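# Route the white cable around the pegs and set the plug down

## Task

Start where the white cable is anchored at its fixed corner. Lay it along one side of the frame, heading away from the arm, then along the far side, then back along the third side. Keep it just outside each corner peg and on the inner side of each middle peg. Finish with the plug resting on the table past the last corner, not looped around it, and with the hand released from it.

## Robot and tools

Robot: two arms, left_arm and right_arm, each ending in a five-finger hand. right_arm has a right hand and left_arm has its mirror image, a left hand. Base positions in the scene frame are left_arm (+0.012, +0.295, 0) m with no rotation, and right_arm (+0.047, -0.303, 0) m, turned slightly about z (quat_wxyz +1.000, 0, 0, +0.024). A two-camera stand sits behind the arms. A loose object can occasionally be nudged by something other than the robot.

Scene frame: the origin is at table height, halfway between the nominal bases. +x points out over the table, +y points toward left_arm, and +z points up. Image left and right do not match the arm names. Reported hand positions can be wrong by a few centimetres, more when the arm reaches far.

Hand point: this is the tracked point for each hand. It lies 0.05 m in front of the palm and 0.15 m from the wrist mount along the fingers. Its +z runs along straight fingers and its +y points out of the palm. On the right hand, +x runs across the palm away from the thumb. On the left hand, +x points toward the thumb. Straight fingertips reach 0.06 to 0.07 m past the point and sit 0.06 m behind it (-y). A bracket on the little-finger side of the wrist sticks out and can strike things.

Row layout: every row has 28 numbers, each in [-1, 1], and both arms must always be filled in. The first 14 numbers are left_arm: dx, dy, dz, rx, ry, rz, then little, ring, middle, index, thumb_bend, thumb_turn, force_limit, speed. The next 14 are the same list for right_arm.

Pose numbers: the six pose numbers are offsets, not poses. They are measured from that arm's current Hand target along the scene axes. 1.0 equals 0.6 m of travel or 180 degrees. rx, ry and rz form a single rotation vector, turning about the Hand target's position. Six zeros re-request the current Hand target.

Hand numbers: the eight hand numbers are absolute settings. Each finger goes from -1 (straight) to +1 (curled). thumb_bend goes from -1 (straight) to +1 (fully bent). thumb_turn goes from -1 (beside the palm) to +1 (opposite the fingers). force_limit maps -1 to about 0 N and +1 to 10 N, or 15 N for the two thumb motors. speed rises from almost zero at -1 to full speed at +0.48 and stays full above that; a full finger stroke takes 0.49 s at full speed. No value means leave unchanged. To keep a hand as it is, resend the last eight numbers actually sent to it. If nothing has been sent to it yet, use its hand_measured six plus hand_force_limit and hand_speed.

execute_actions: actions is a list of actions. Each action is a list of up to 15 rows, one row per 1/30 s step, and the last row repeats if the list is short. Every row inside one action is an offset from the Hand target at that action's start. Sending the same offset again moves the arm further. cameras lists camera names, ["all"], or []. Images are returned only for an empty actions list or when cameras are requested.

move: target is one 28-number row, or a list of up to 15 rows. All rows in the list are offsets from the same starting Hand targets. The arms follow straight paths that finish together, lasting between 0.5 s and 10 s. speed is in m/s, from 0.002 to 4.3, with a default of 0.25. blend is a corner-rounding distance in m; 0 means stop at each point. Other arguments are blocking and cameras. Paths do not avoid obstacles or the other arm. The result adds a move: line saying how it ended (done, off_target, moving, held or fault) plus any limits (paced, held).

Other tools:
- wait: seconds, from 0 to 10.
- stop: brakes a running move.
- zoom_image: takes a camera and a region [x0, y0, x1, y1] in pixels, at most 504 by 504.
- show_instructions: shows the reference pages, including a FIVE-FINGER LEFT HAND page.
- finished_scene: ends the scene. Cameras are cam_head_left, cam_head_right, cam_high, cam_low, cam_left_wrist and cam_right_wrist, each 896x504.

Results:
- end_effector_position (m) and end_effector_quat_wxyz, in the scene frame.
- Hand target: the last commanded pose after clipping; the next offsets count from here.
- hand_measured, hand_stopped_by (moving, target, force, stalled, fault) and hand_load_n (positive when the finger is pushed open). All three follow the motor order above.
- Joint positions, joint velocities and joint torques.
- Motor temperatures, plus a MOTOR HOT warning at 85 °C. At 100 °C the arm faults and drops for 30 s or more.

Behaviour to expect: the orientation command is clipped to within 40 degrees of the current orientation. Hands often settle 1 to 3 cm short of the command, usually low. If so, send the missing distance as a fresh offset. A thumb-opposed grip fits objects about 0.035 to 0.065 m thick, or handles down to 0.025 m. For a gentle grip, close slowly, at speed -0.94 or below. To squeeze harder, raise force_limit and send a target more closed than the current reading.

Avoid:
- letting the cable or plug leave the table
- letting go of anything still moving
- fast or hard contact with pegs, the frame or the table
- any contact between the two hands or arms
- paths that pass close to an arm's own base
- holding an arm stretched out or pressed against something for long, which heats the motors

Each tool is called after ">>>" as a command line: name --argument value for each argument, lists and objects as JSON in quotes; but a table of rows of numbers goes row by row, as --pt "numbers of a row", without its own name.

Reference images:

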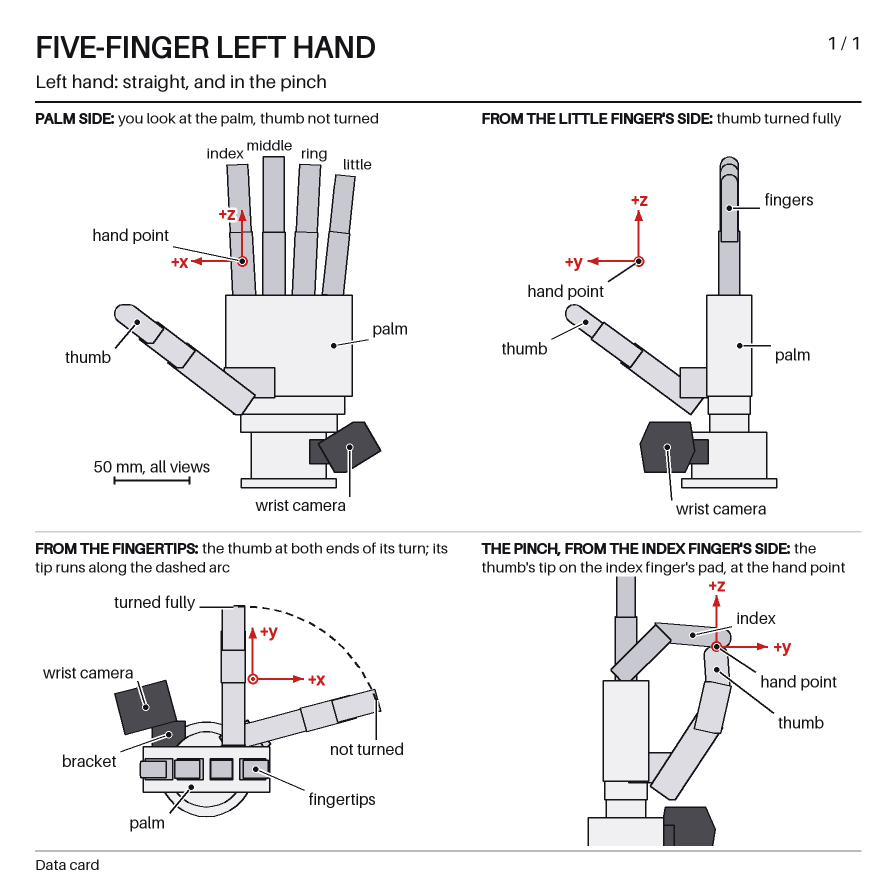

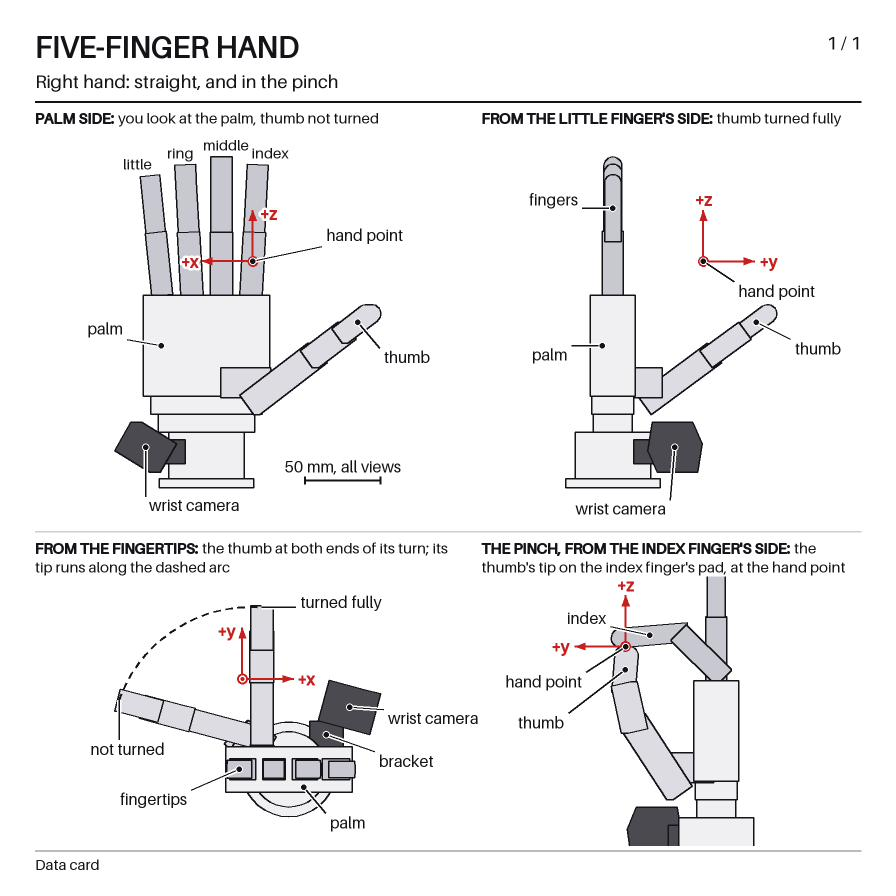

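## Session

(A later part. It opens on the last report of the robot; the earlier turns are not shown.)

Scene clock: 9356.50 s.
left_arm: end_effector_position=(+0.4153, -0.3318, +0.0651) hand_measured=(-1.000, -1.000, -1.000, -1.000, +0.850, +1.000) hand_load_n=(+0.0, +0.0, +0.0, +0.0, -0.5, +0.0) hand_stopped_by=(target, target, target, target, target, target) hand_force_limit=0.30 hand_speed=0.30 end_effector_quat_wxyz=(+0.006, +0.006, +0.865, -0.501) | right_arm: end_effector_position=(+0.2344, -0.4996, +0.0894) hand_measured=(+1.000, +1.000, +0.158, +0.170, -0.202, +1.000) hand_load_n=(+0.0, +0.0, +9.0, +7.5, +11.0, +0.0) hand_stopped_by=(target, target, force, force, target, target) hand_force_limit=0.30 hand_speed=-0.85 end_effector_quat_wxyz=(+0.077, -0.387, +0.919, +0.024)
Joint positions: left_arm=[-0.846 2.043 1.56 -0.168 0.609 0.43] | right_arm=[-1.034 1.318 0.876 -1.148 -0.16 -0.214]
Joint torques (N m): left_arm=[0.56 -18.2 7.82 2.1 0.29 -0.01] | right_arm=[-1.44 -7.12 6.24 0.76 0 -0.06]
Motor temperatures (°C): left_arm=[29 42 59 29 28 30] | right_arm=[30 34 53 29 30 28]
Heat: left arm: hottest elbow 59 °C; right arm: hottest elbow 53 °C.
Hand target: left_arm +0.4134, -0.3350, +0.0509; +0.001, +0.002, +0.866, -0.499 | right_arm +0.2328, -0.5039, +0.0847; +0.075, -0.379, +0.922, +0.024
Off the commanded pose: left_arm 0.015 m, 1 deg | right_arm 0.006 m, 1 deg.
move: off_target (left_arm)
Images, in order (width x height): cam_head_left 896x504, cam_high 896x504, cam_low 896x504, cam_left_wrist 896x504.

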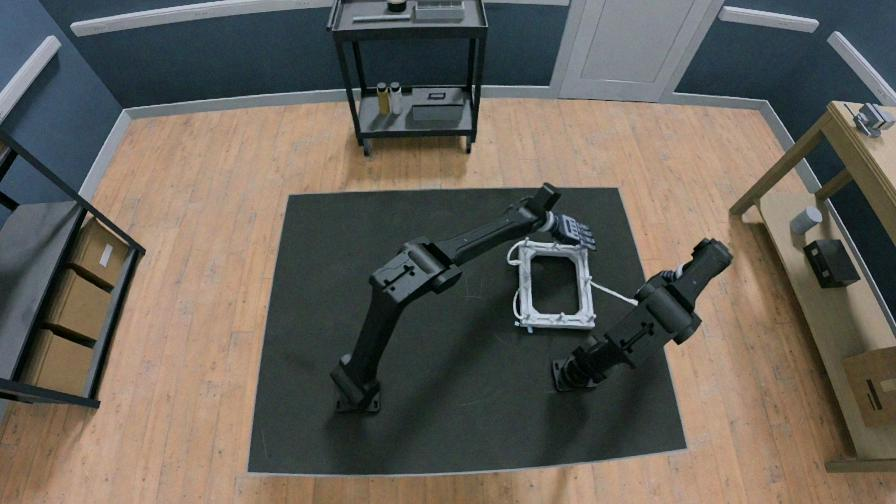

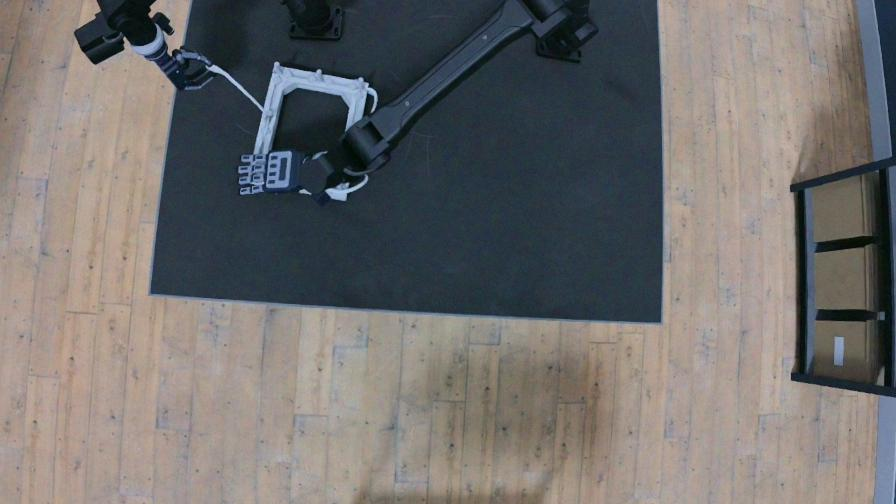

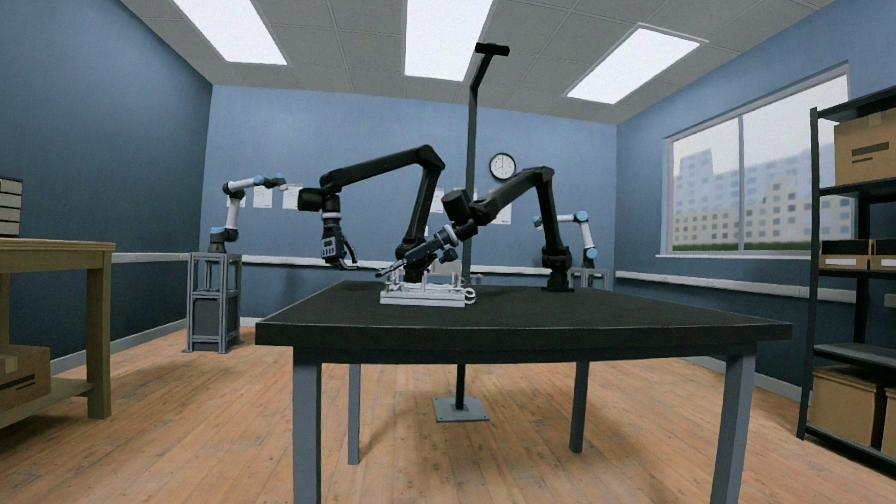

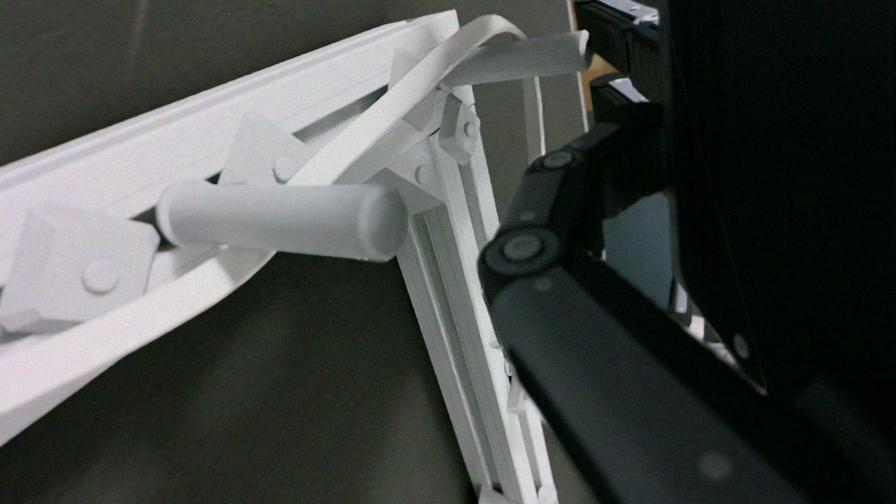

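>>> move --pt "0.0 0.0 0.132 0 0 0 -1 -1 -1 -1 0.85 1 0.3 0.3 0 0 0 0 0 0.0 1 1 0.5 0.6 -0.2 1 0.3 -0.85" --pt "0.003 0.332 0.132 0 0 0 -1 -1 -1 -1 0.85 1 0.3 0.3 0 0 0 0 0 0.0 1 1 0.5 0.6 -0.2 1 0.3 -0.85" --speed 0.15 --blend 0.02 --cameras '["cam_low","cam_left_wrist","cam_high","cam_head_left"]'

>>> zoom_image --camera "cam_high" --region '[200, 40, 400, 220]'

>>> zoom_image --camera "cam_low" --region '[370, 245, 490, 315]'

Scene clock: 9368.23 s.
left_arm: end_effector_position=(+0.4163, -0.1395, +0.1305) hand_measured=(-1.000, -1.000, -1.000, -1.000, +0.850, +1.000) hand_load_n=(+0.0, +0.0, +0.0, +0.0, +0.0, +0.0) hand_stopped_by=(target, target, target, target, target, target) hand_force_limit=0.30 hand_speed=0.30 end_effector_quat_wxyz=(+0.002, +0.000, +0.865, -0.502) | right_arm: end_effector_position=(+0.2344, -0.4996, +0.0894) hand_measured=(+1.000, +1.000, +0.158, +0.170, -0.202, +1.000) hand_load_n=(+0.0, +0.0, +9.0, +8.0, +11.5, +0.0) hand_stopped_by=(target, target, force, force, target, target) hand_force_limit=0.30 hand_speed=-0.85 end_effector_quat_wxyz=(+0.077, -0.387, +0.919, +0.024)
Joint positions: left_arm=[-0.598 1.678 1.223 -0.336 0.798 0.631] | right_arm=[-1.034 1.318 0.876 -1.148 -0.16 -0.213]
Joint torques (N m): left_arm=[1.2 -15.27 7.58 0.69 0.6 0.22] | right_arm=[-1.38 -7.06 6.08 0.66 -0.04 -0.01]
Motor temperatures (°C): left_arm=[29 43 59 29 28 30] | right_arm=[30 34 52 29 30 28]
Heat: left arm: hottest elbow 59 °C; right arm: hottest elbow 52 °C.
Hand target: left_arm +0.4151, -0.1358, +0.1301; +0.001, +0.002, +0.866, -0.499 | right_arm +0.2328, -0.5039, +0.0847; +0.075, -0.379, +0.922, +0.024
Off the commanded pose: left_arm 0.004 m, 0 deg | right_arm 0.006 m, 1 deg.
move: done
Images, in order (width x height): cam_head_left 896x504, cam_high 896x504, cam_low 896x504, cam_left_wrist 896x504.

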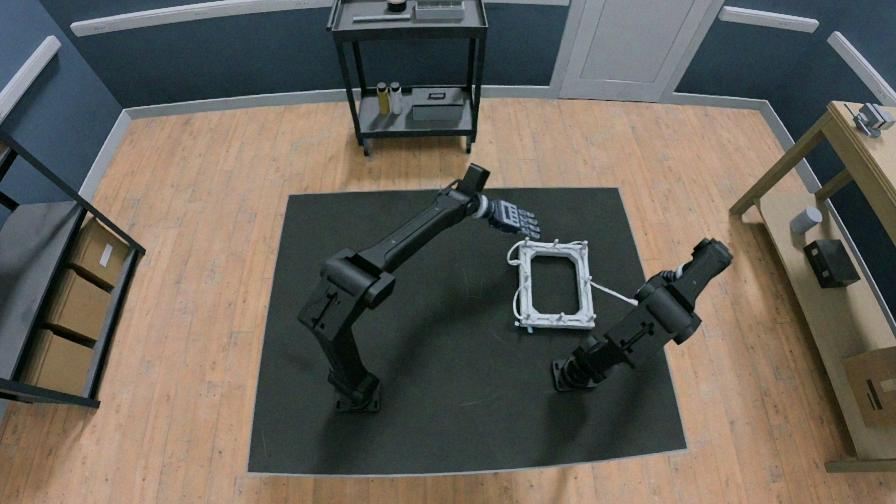

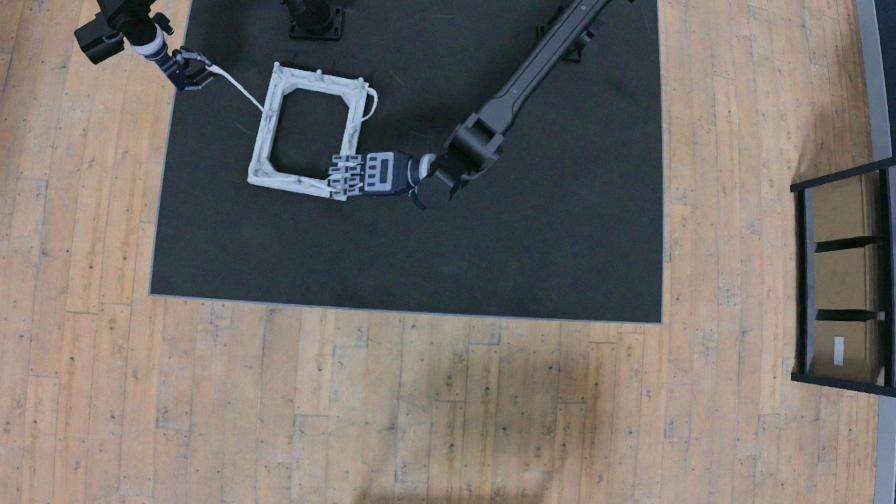

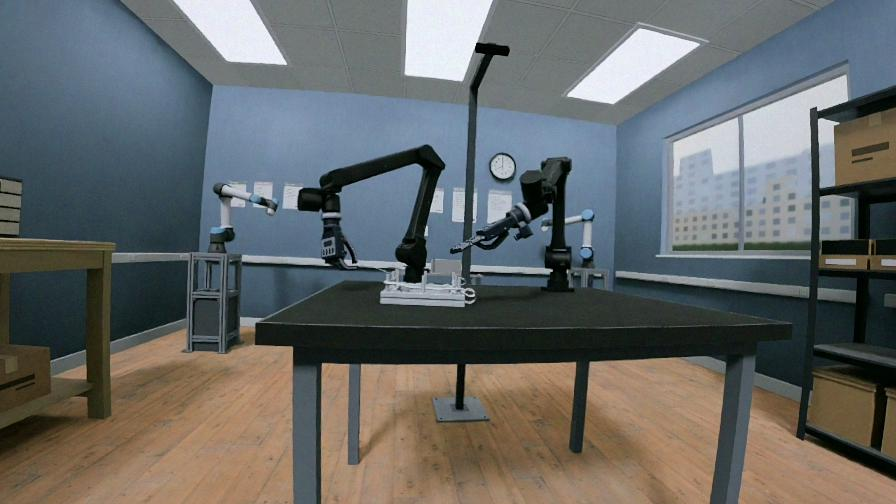

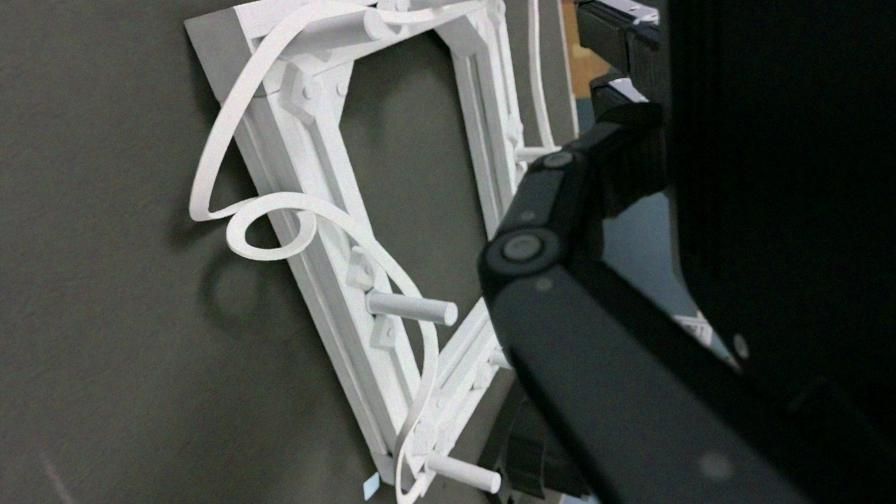

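Scaled by 2.520 from the camera's 896x504 image, which has a finer 1280x720 frame.

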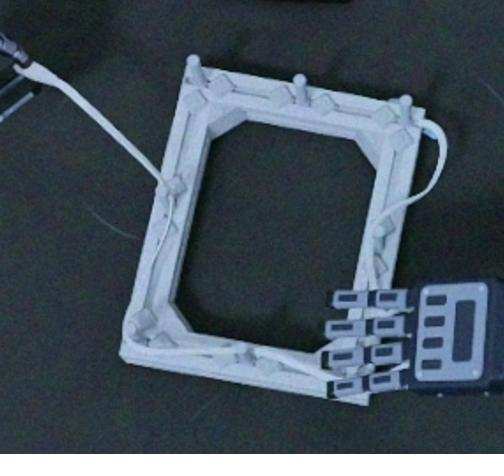

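Scaled by 4.200 from the camera's 896x504 image, which has a finer 1280x720 frame.

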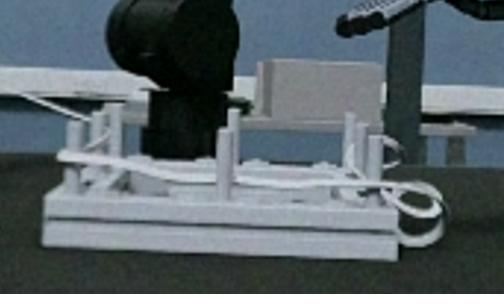

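>>> move --pt "0.0 0.0 -0.13 0 0 0 -1 -1 -1 -1 0.85 1 0.3 0.3 0 0 0 0 0 0.0 1 1 0.5 0.6 -0.2 1 0.3 -0.85" --speed 0.12

>>> move --pt "0.0 0.0 0 0 0 0 -1 -1 -1 -1 0.85 1 0.3 0.3 -0.05 -0.05 -0.02 0 0 0.0 1 1 0.5 0.6 -0.2 1 0.3 -0.85" --speed 0.08 --cameras '["cam_low","cam_left_wrist","cam_high","cam_head_left"]'

>>> zoom_image --camera "cam_high" --region '[200, 40, 400, 220]'

>>> zoom_image --camera "cam_low" --region '[370, 245, 490, 315]'

Scene clock: 9378.90 s.
left_arm: end_effector_position=(+0.4123, -0.1373, +0.0645) hand_measured=(-1.000, -1.000, -1.000, -1.000, +0.850, +1.000) hand_load_n=(+0.0, +0.0, -0.5, +0.0, +0.0, +0.0) hand_stopped_by=(target, target, target, target, target, target) hand_force_limit=0.30 hand_speed=0.30 end_effector_quat_wxyz=(+0.001, +0.002, +0.865, -0.502) | right_arm: end_effector_position=(+0.2344, -0.4996, +0.0894) hand_measured=(+1.000, +1.000, +0.158, +0.170, -0.202, +1.000) hand_load_n=(+0.0, +0.0, +9.0, +8.0, +11.5, +0.0) hand_stopped_by=(target, target, force, force, target, target) hand_force_limit=0.30 hand_speed=-0.85 end_effector_quat_wxyz=(+0.077, -0.387, +0.919, +0.024)
Joint positions: left_arm=[-0.598 1.76 1.134 -0.169 0.803 0.636] | right_arm=[-1.034 1.318 0.876 -1.148 -0.16 -0.213]
Joint torques (N m): left_arm=[1.2 -13.45 6.89 1.83 0.4 0.17] | right_arm=[-1.03 -7.53 5.98 0.61 -0.03 -0.01]
Motor temperatures (°C): left_arm=[29 43 59 29 29 30] | right_arm=[30 34 51 29 30 28]
Heat: left arm: hottest elbow 59 °C; right arm: hottest elbow 51 °C.
Hand target: left_arm +0.4152, -0.1358, +0.0521; +0.001, +0.002, +0.866, -0.499 | right_arm +0.2328, -0.5039, +0.0847; +0.075, -0.379, +0.922, +0.024
Off the commanded pose: left_arm 0.013 m, 0 deg | right_arm 0.006 m, 1 deg.
move: off_target (left_arm)

Scene clock: 9380.33 s.
left_arm: end_effector_position=(+0.4123, -0.1373, +0.0645) hand_measured=(-1.000, -1.000, -1.000, -1.000, +0.850, +1.000) hand_load_n=(+0.0, +0.0, +0.0, +0.0, +0.0, +0.0) hand_stopped_by=(target, target, target, target, target, target) hand_force_limit=0.30 hand_speed=0.30 end_effector_quat_wxyz=(+0.001, +0.002, +0.865, -0.502) | right_arm: end_effector_position=(+0.2043, -0.5246, +0.0745) hand_measured=(+1.000, +1.000, +0.158, +0.170, -0.202, +1.000) hand_load_n=(+0.0, +0.0, +9.0, +7.5, +11.0, -0.5) hand_stopped_by=(target, target, force, force, target, target) hand_force_limit=0.30 hand_speed=-0.85 end_effector_quat_wxyz=(+0.077, -0.376, +0.923, +0.031)
Joint positions: left_arm=[-0.598 1.76 1.134 -0.169 0.803 0.636] | right_arm=[-1.153 1.368 0.876 -1.129 -0.158 -0.31]
Joint torques (N m): left_arm=[1.2 -13.39 6.89 1.84 0.4 0.17] | right_arm=[-0.79 -8 6.84 0.87 0.12 -0.22]
Motor temperatures (°C): left_arm=[29 43 59 29 28 30] | right_arm=[30 34 51 29 30 28]
Heat: left arm: hottest elbow 59 °C; right arm: hottest elbow 51 °C.
Hand target: left_arm +0.4151, -0.1358, +0.0522; +0.001, +0.002, +0.866, -0.499 | right_arm +0.2028, -0.5339, +0.0727; +0.075, -0.380, +0.922, +0.024
Off the commanded pose: left_arm 0.013 m, 0 deg | right_arm 0.010 m, 1 deg.
move: off_target (left_arm)
Images, in order (width x height): cam_head_left 896x504, cam_high 896x504, cam_low 896x504, cam_left_wrist 896x504.

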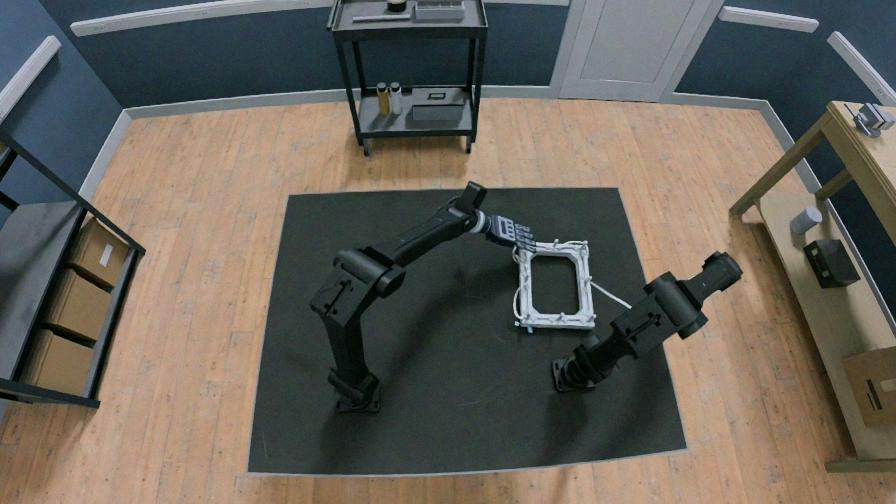

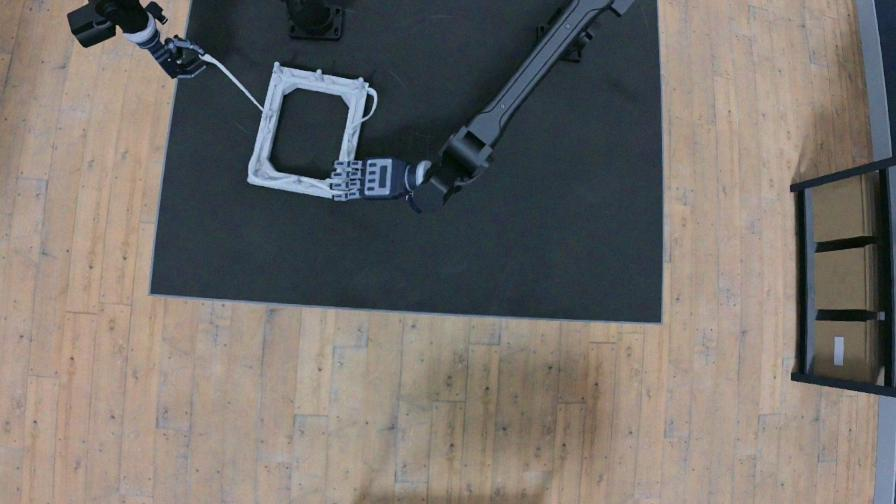

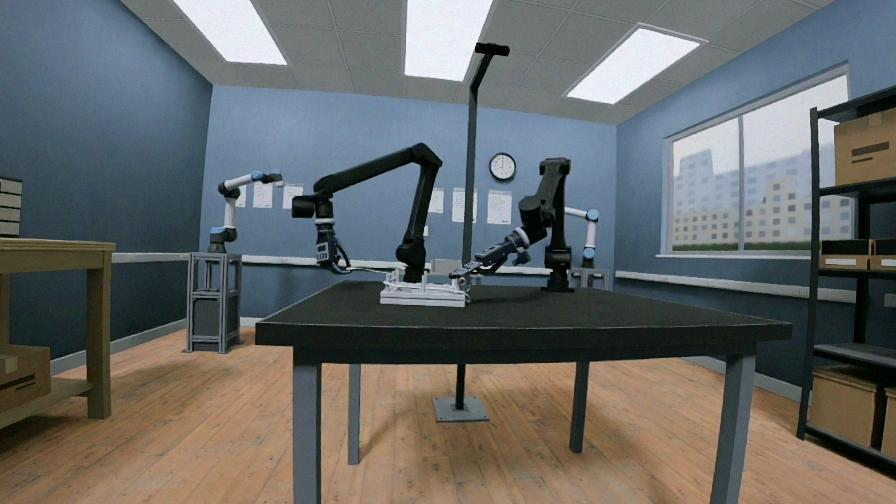

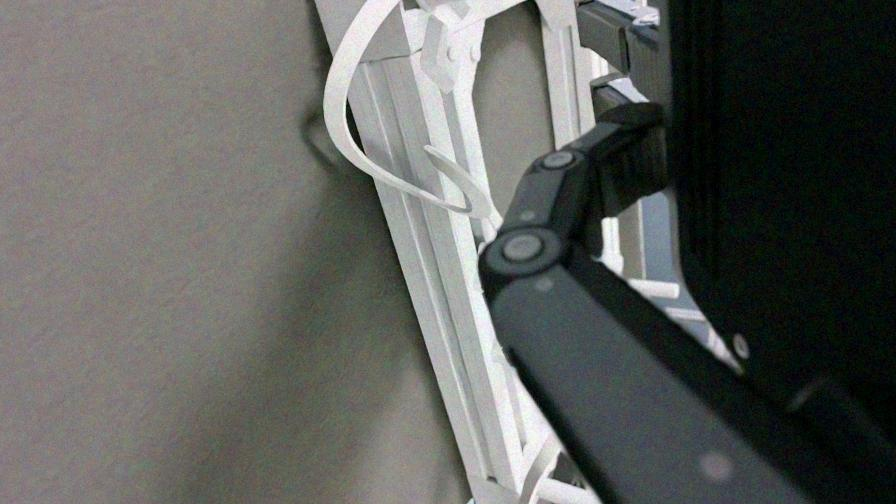

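Scaled by 2.520 from the camera's 896x504 image, which has a finer 1280x720 frame.

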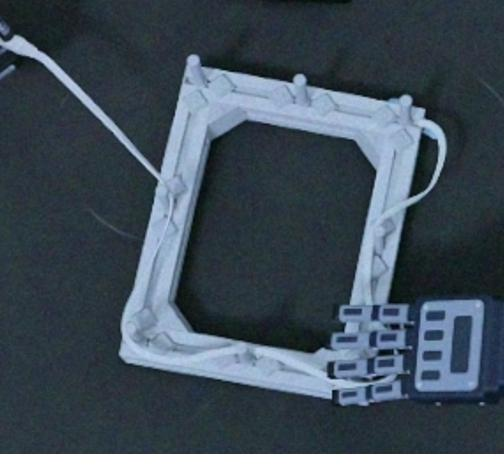

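Scaled by 4.200 from the camera's 896x504 image, which has a finer 1280x720 frame.

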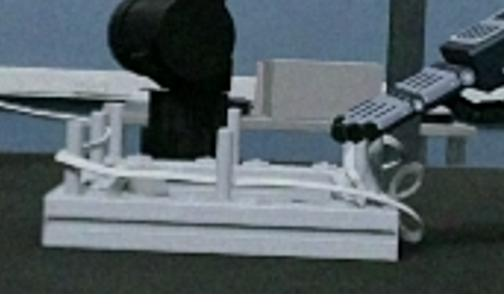

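>>> move --pt "0.0 0.0 0 0 0 0 -1 -1 -1 -1 0.85 1 0.3 0.3 -0.04 -0.045 0 0 0 0.0 1 1 0.5 0.6 -0.2 1 0.3 -0.85" --speed 0.06 --cameras '["cam_low","cam_left_wrist","cam_high","cam_head_left"]'

>>> zoom_image --camera "cam_high" --region '[200, 40, 400, 220]'

>>> zoom_image --camera "cam_low" --region '[370, 245, 490, 315]'

>>> zoom_image --camera "cam_head_left" --region '[500, 205, 640, 345]'

Scene clock: 9405.07 s.
left_arm: end_effector_position=(+0.4123, -0.1373, +0.0645) hand_measured=(-1.000, -1.000, -1.000, -1.000, +0.850, +1.000) hand_load_n=(+0.0, +0.0, +0.0, +0.0, +0.0, +0.0) hand_stopped_by=(target, target, target, target, target, target) hand_force_limit=0.30 hand_speed=0.30 end_effector_quat_wxyz=(+0.001, +0.002, +0.865, -0.502) | right_arm: end_effector_position=(+0.1784, -0.5435, +0.0672) hand_measured=(+1.000, +1.000, +0.158, +0.170, -0.202, +1.000) hand_load_n=(+0.0, +0.0, +9.5, +7.5, +11.0, -0.5) hand_stopped_by=(target, target, force, force, target, target) hand_force_limit=0.30 hand_speed=-0.85 end_effector_quat_wxyz=(+0.077, -0.374, +0.923, +0.036)
Joint positions: left_arm=[-0.598 1.76 1.134 -0.169 0.803 0.636] | right_arm=[-1.244 1.408 0.891 -1.129 -0.154 -0.4]
Joint torques (N m): left_arm=[1.2 -13.39 6.89 1.84 0.4 0.17] | right_arm=[-1.2 -7.24 8.51 0.16 0.12 -0.21]
Motor temperatures (°C): left_arm=[29 41 58 29 28 30] | right_arm=[30 34 49 29 30 28]
Heat: left arm: hottest elbow 58 °C; right arm: hottest elbow 49 °C.
Hand target: left_arm +0.4151, -0.1358, +0.0522; +0.001, +0.002, +0.866, -0.499 | right_arm +0.1787, -0.5609, +0.0727; +0.075, -0.379, +0.922, +0.024
Off the commanded pose: left_arm 0.013 m, 0 deg | right_arm 0.018 m, 2 deg.
move: off_target (left_arm, right_arm)
Images, in order (width x height): cam_head_left 896x504, cam_high 896x504, cam_low 896x504, cam_left_wrist 896x504.

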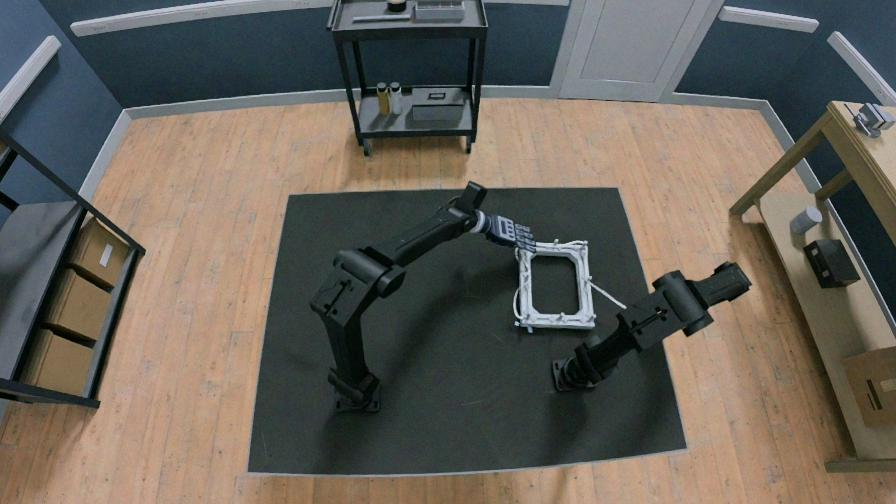

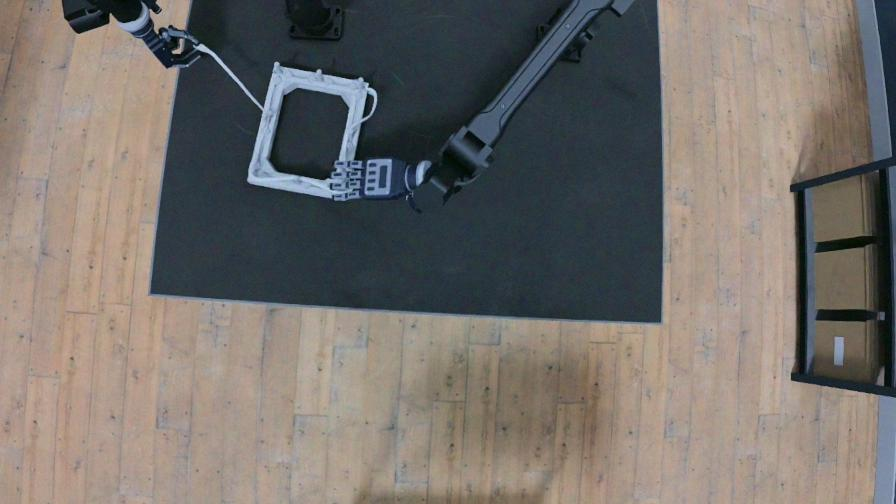

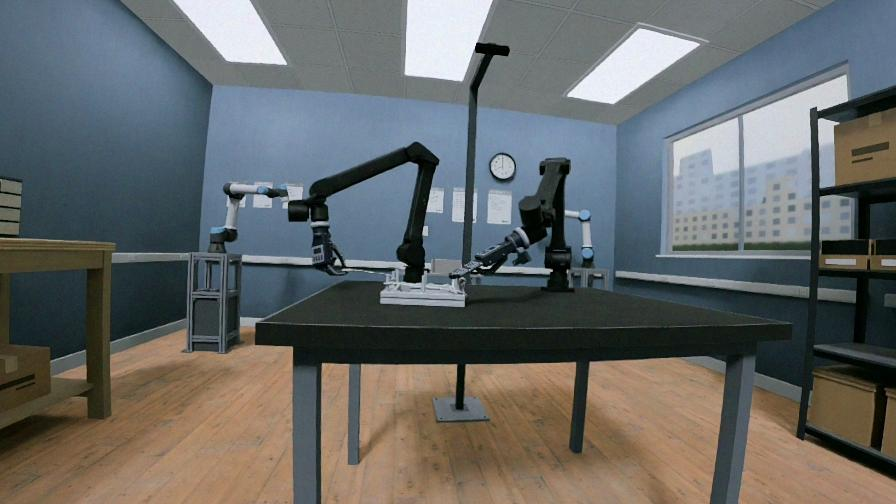

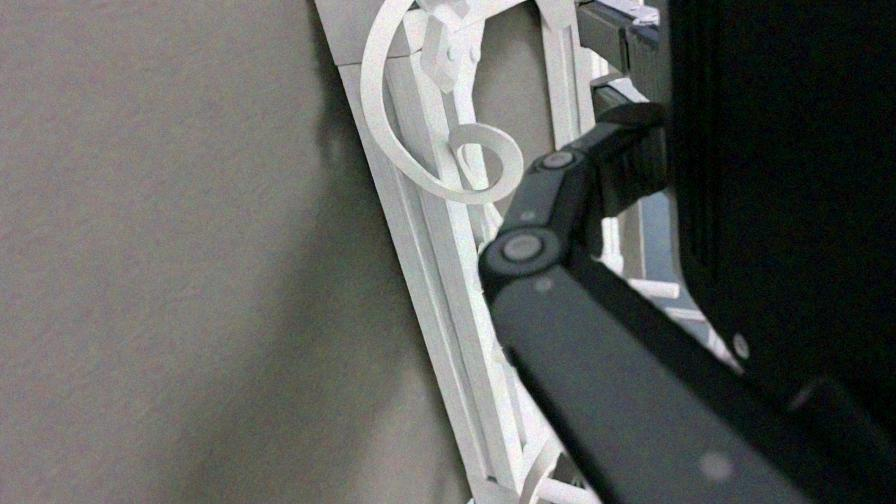

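Scaled by 2.520 from the camera's 896x504 image, which has a finer 1280x720 frame.

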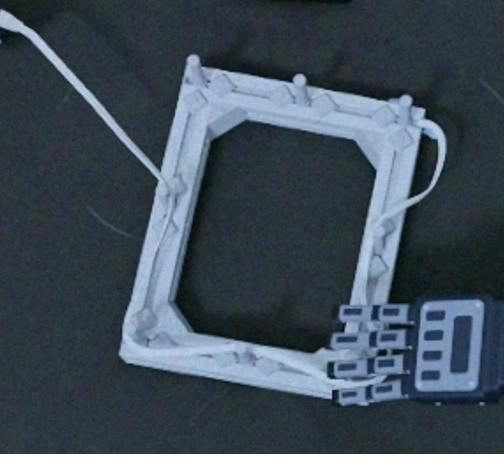

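Scaled by 4.200 from the camera's 896x504 image, which has a finer 1280x720 frame.

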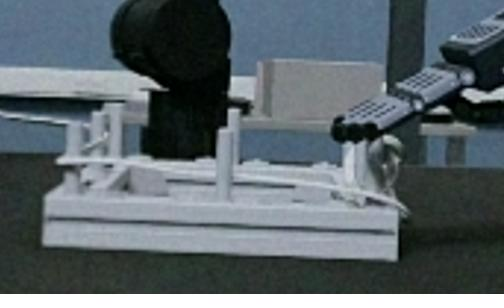

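Scaled by 3.600 from the camera's 896x504 image, which has a finer 1280x720 frame.

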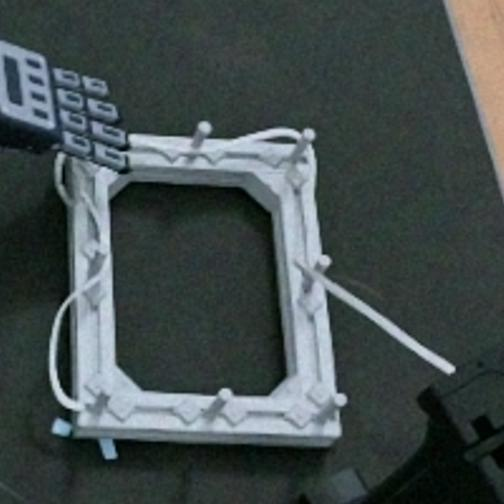

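>>> move --pt "0.0 0.0 0 0 0 0 -1 -1 -1 -1 0.85 1 0.3 0.3 -0.035 -0.035 0 0 0 0.0 1 1 0.5 0.6 -0.2 1 0.3 -0.85" --speed 0.06 --cameras '["cam_low","cam_left_wrist","cam_head_left","cam_head_right"]'

>>> zoom_image --camera "cam_head_left" --region '[500, 205, 640, 345]'

>>> zoom_image --camera "cam_low" --region '[370, 245, 490, 315]'

>>> zoom_image --camera "cam_head_right" --region '[490, 205, 630, 345]'

Scene clock: 9415.20 s.
left_arm: end_effector_position=(+0.4123, -0.1373, +0.0645) hand_measured=(-1.000, -1.000, -1.000, -1.000, +0.850, +1.000) hand_load_n=(+0.0, +0.0, +0.0, +0.0, +0.0, +0.0) hand_stopped_by=(target, target, target, target, target, target) hand_force_limit=0.30 hand_speed=0.30 end_effector_quat_wxyz=(+0.001, +0.002, +0.865, -0.502) | right_arm: end_effector_position=(+0.1604, -0.5605, +0.0660) hand_measured=(+1.000, +1.000, +0.158, +0.170, -0.202, +1.000) hand_load_n=(+0.0, +0.0, +9.0, +8.0, +11.5, +0.5) hand_stopped_by=(target, target, force, force, target, target) hand_force_limit=0.30 hand_speed=-0.85 end_effector_quat_wxyz=(+0.079, -0.369, +0.925, +0.040)
Joint positions: left_arm=[-0.598 1.76 1.134 -0.169 0.803 0.636] | right_arm=[-1.311 1.443 0.921 -1.141 -0.152 -0.458]
Joint torques (N m): left_arm=[1.2 -13.33 6.89 1.85 0.4 0.17] | right_arm=[-2.14 -8.76 8.81 -0.1 0.23 -0.41]
Motor temperatures (°C): left_arm=[29 40 58 29 28 30] | right_arm=[30 34 50 29 30 28]
Heat: left arm: hottest elbow 58 °C; right arm: hottest elbow 50 °C.
Hand target: left_arm +0.4151, -0.1358, +0.0522; +0.001, +0.002, +0.866, -0.499 | right_arm +0.1577, -0.5818, +0.0727; +0.075, -0.379, +0.922, +0.024
Off the commanded pose: left_arm 0.013 m, 0 deg | right_arm 0.023 m, 2 deg.
move: off_target (left_arm, right_arm)
Images, in order (width x height): cam_head_left 896x504, cam_head_right 896x504, cam_low 896x504, cam_left_wrist 896x504.

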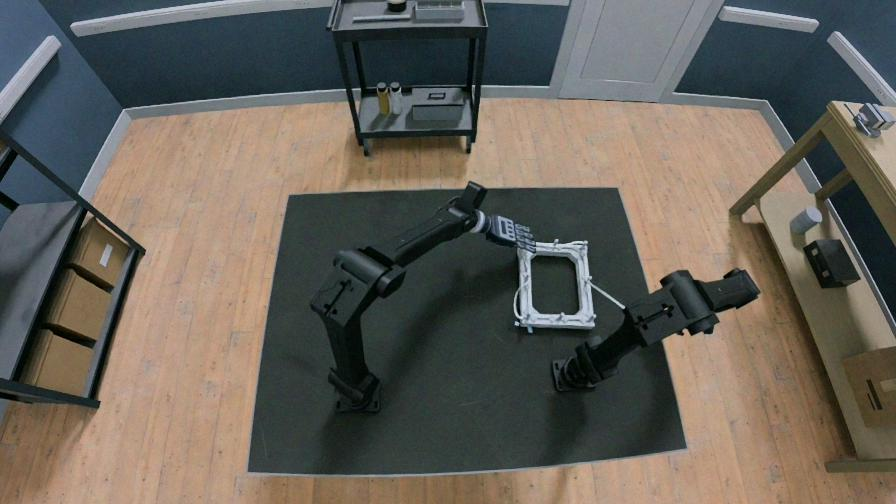

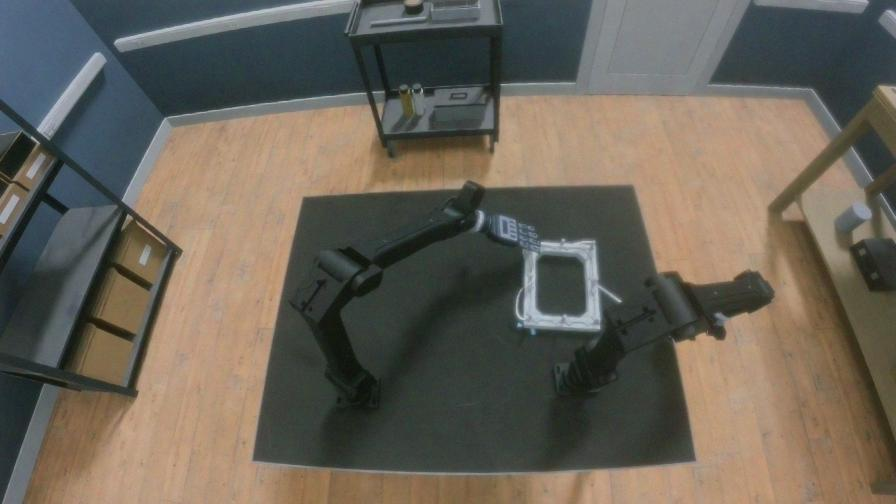

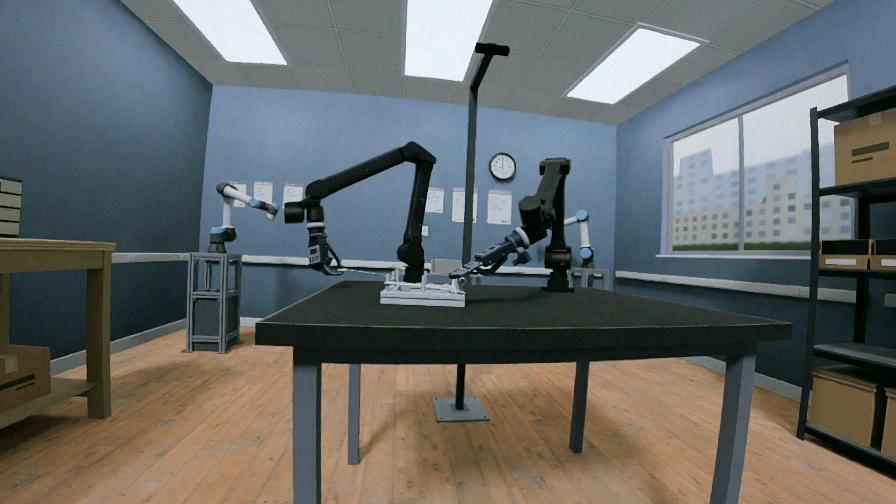

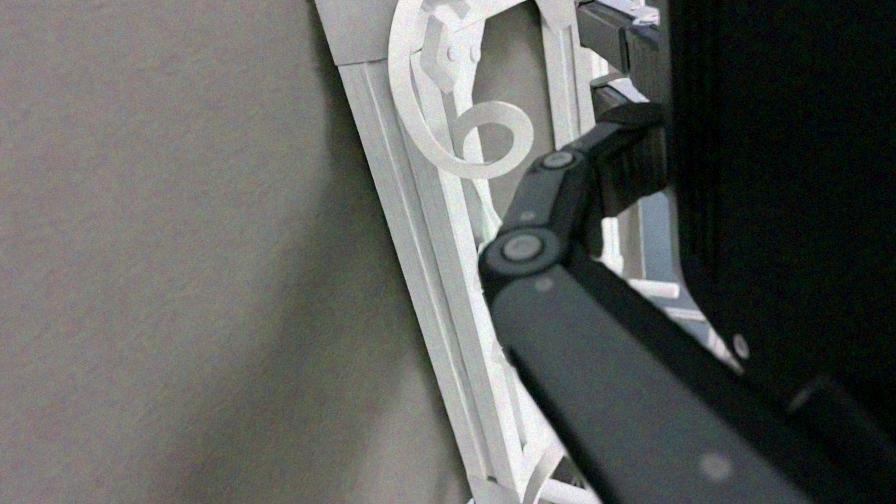

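Scaled by 3.600 from the camera's 896x504 image, which has a finer 1280x720 frame.

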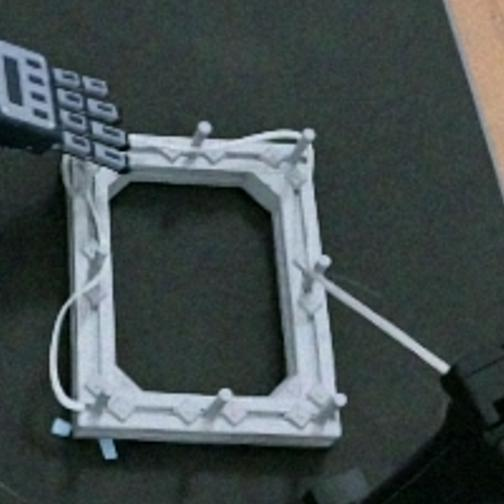

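Scaled by 4.200 from the camera's 896x504 image, which has a finer 1280x720 frame.

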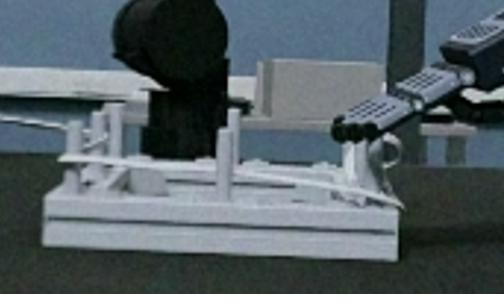

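Scaled by 3.600 from the camera's 896x504 image, which has a finer 1280x720 frame.

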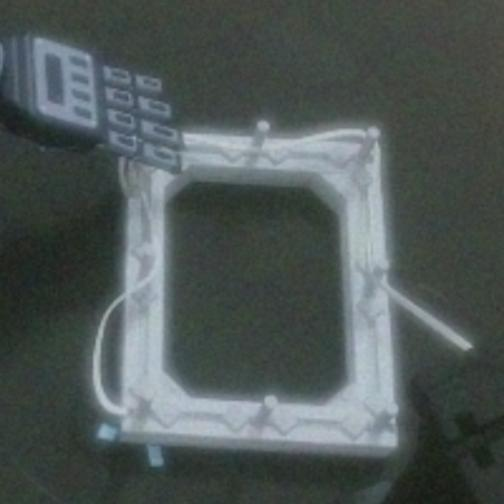

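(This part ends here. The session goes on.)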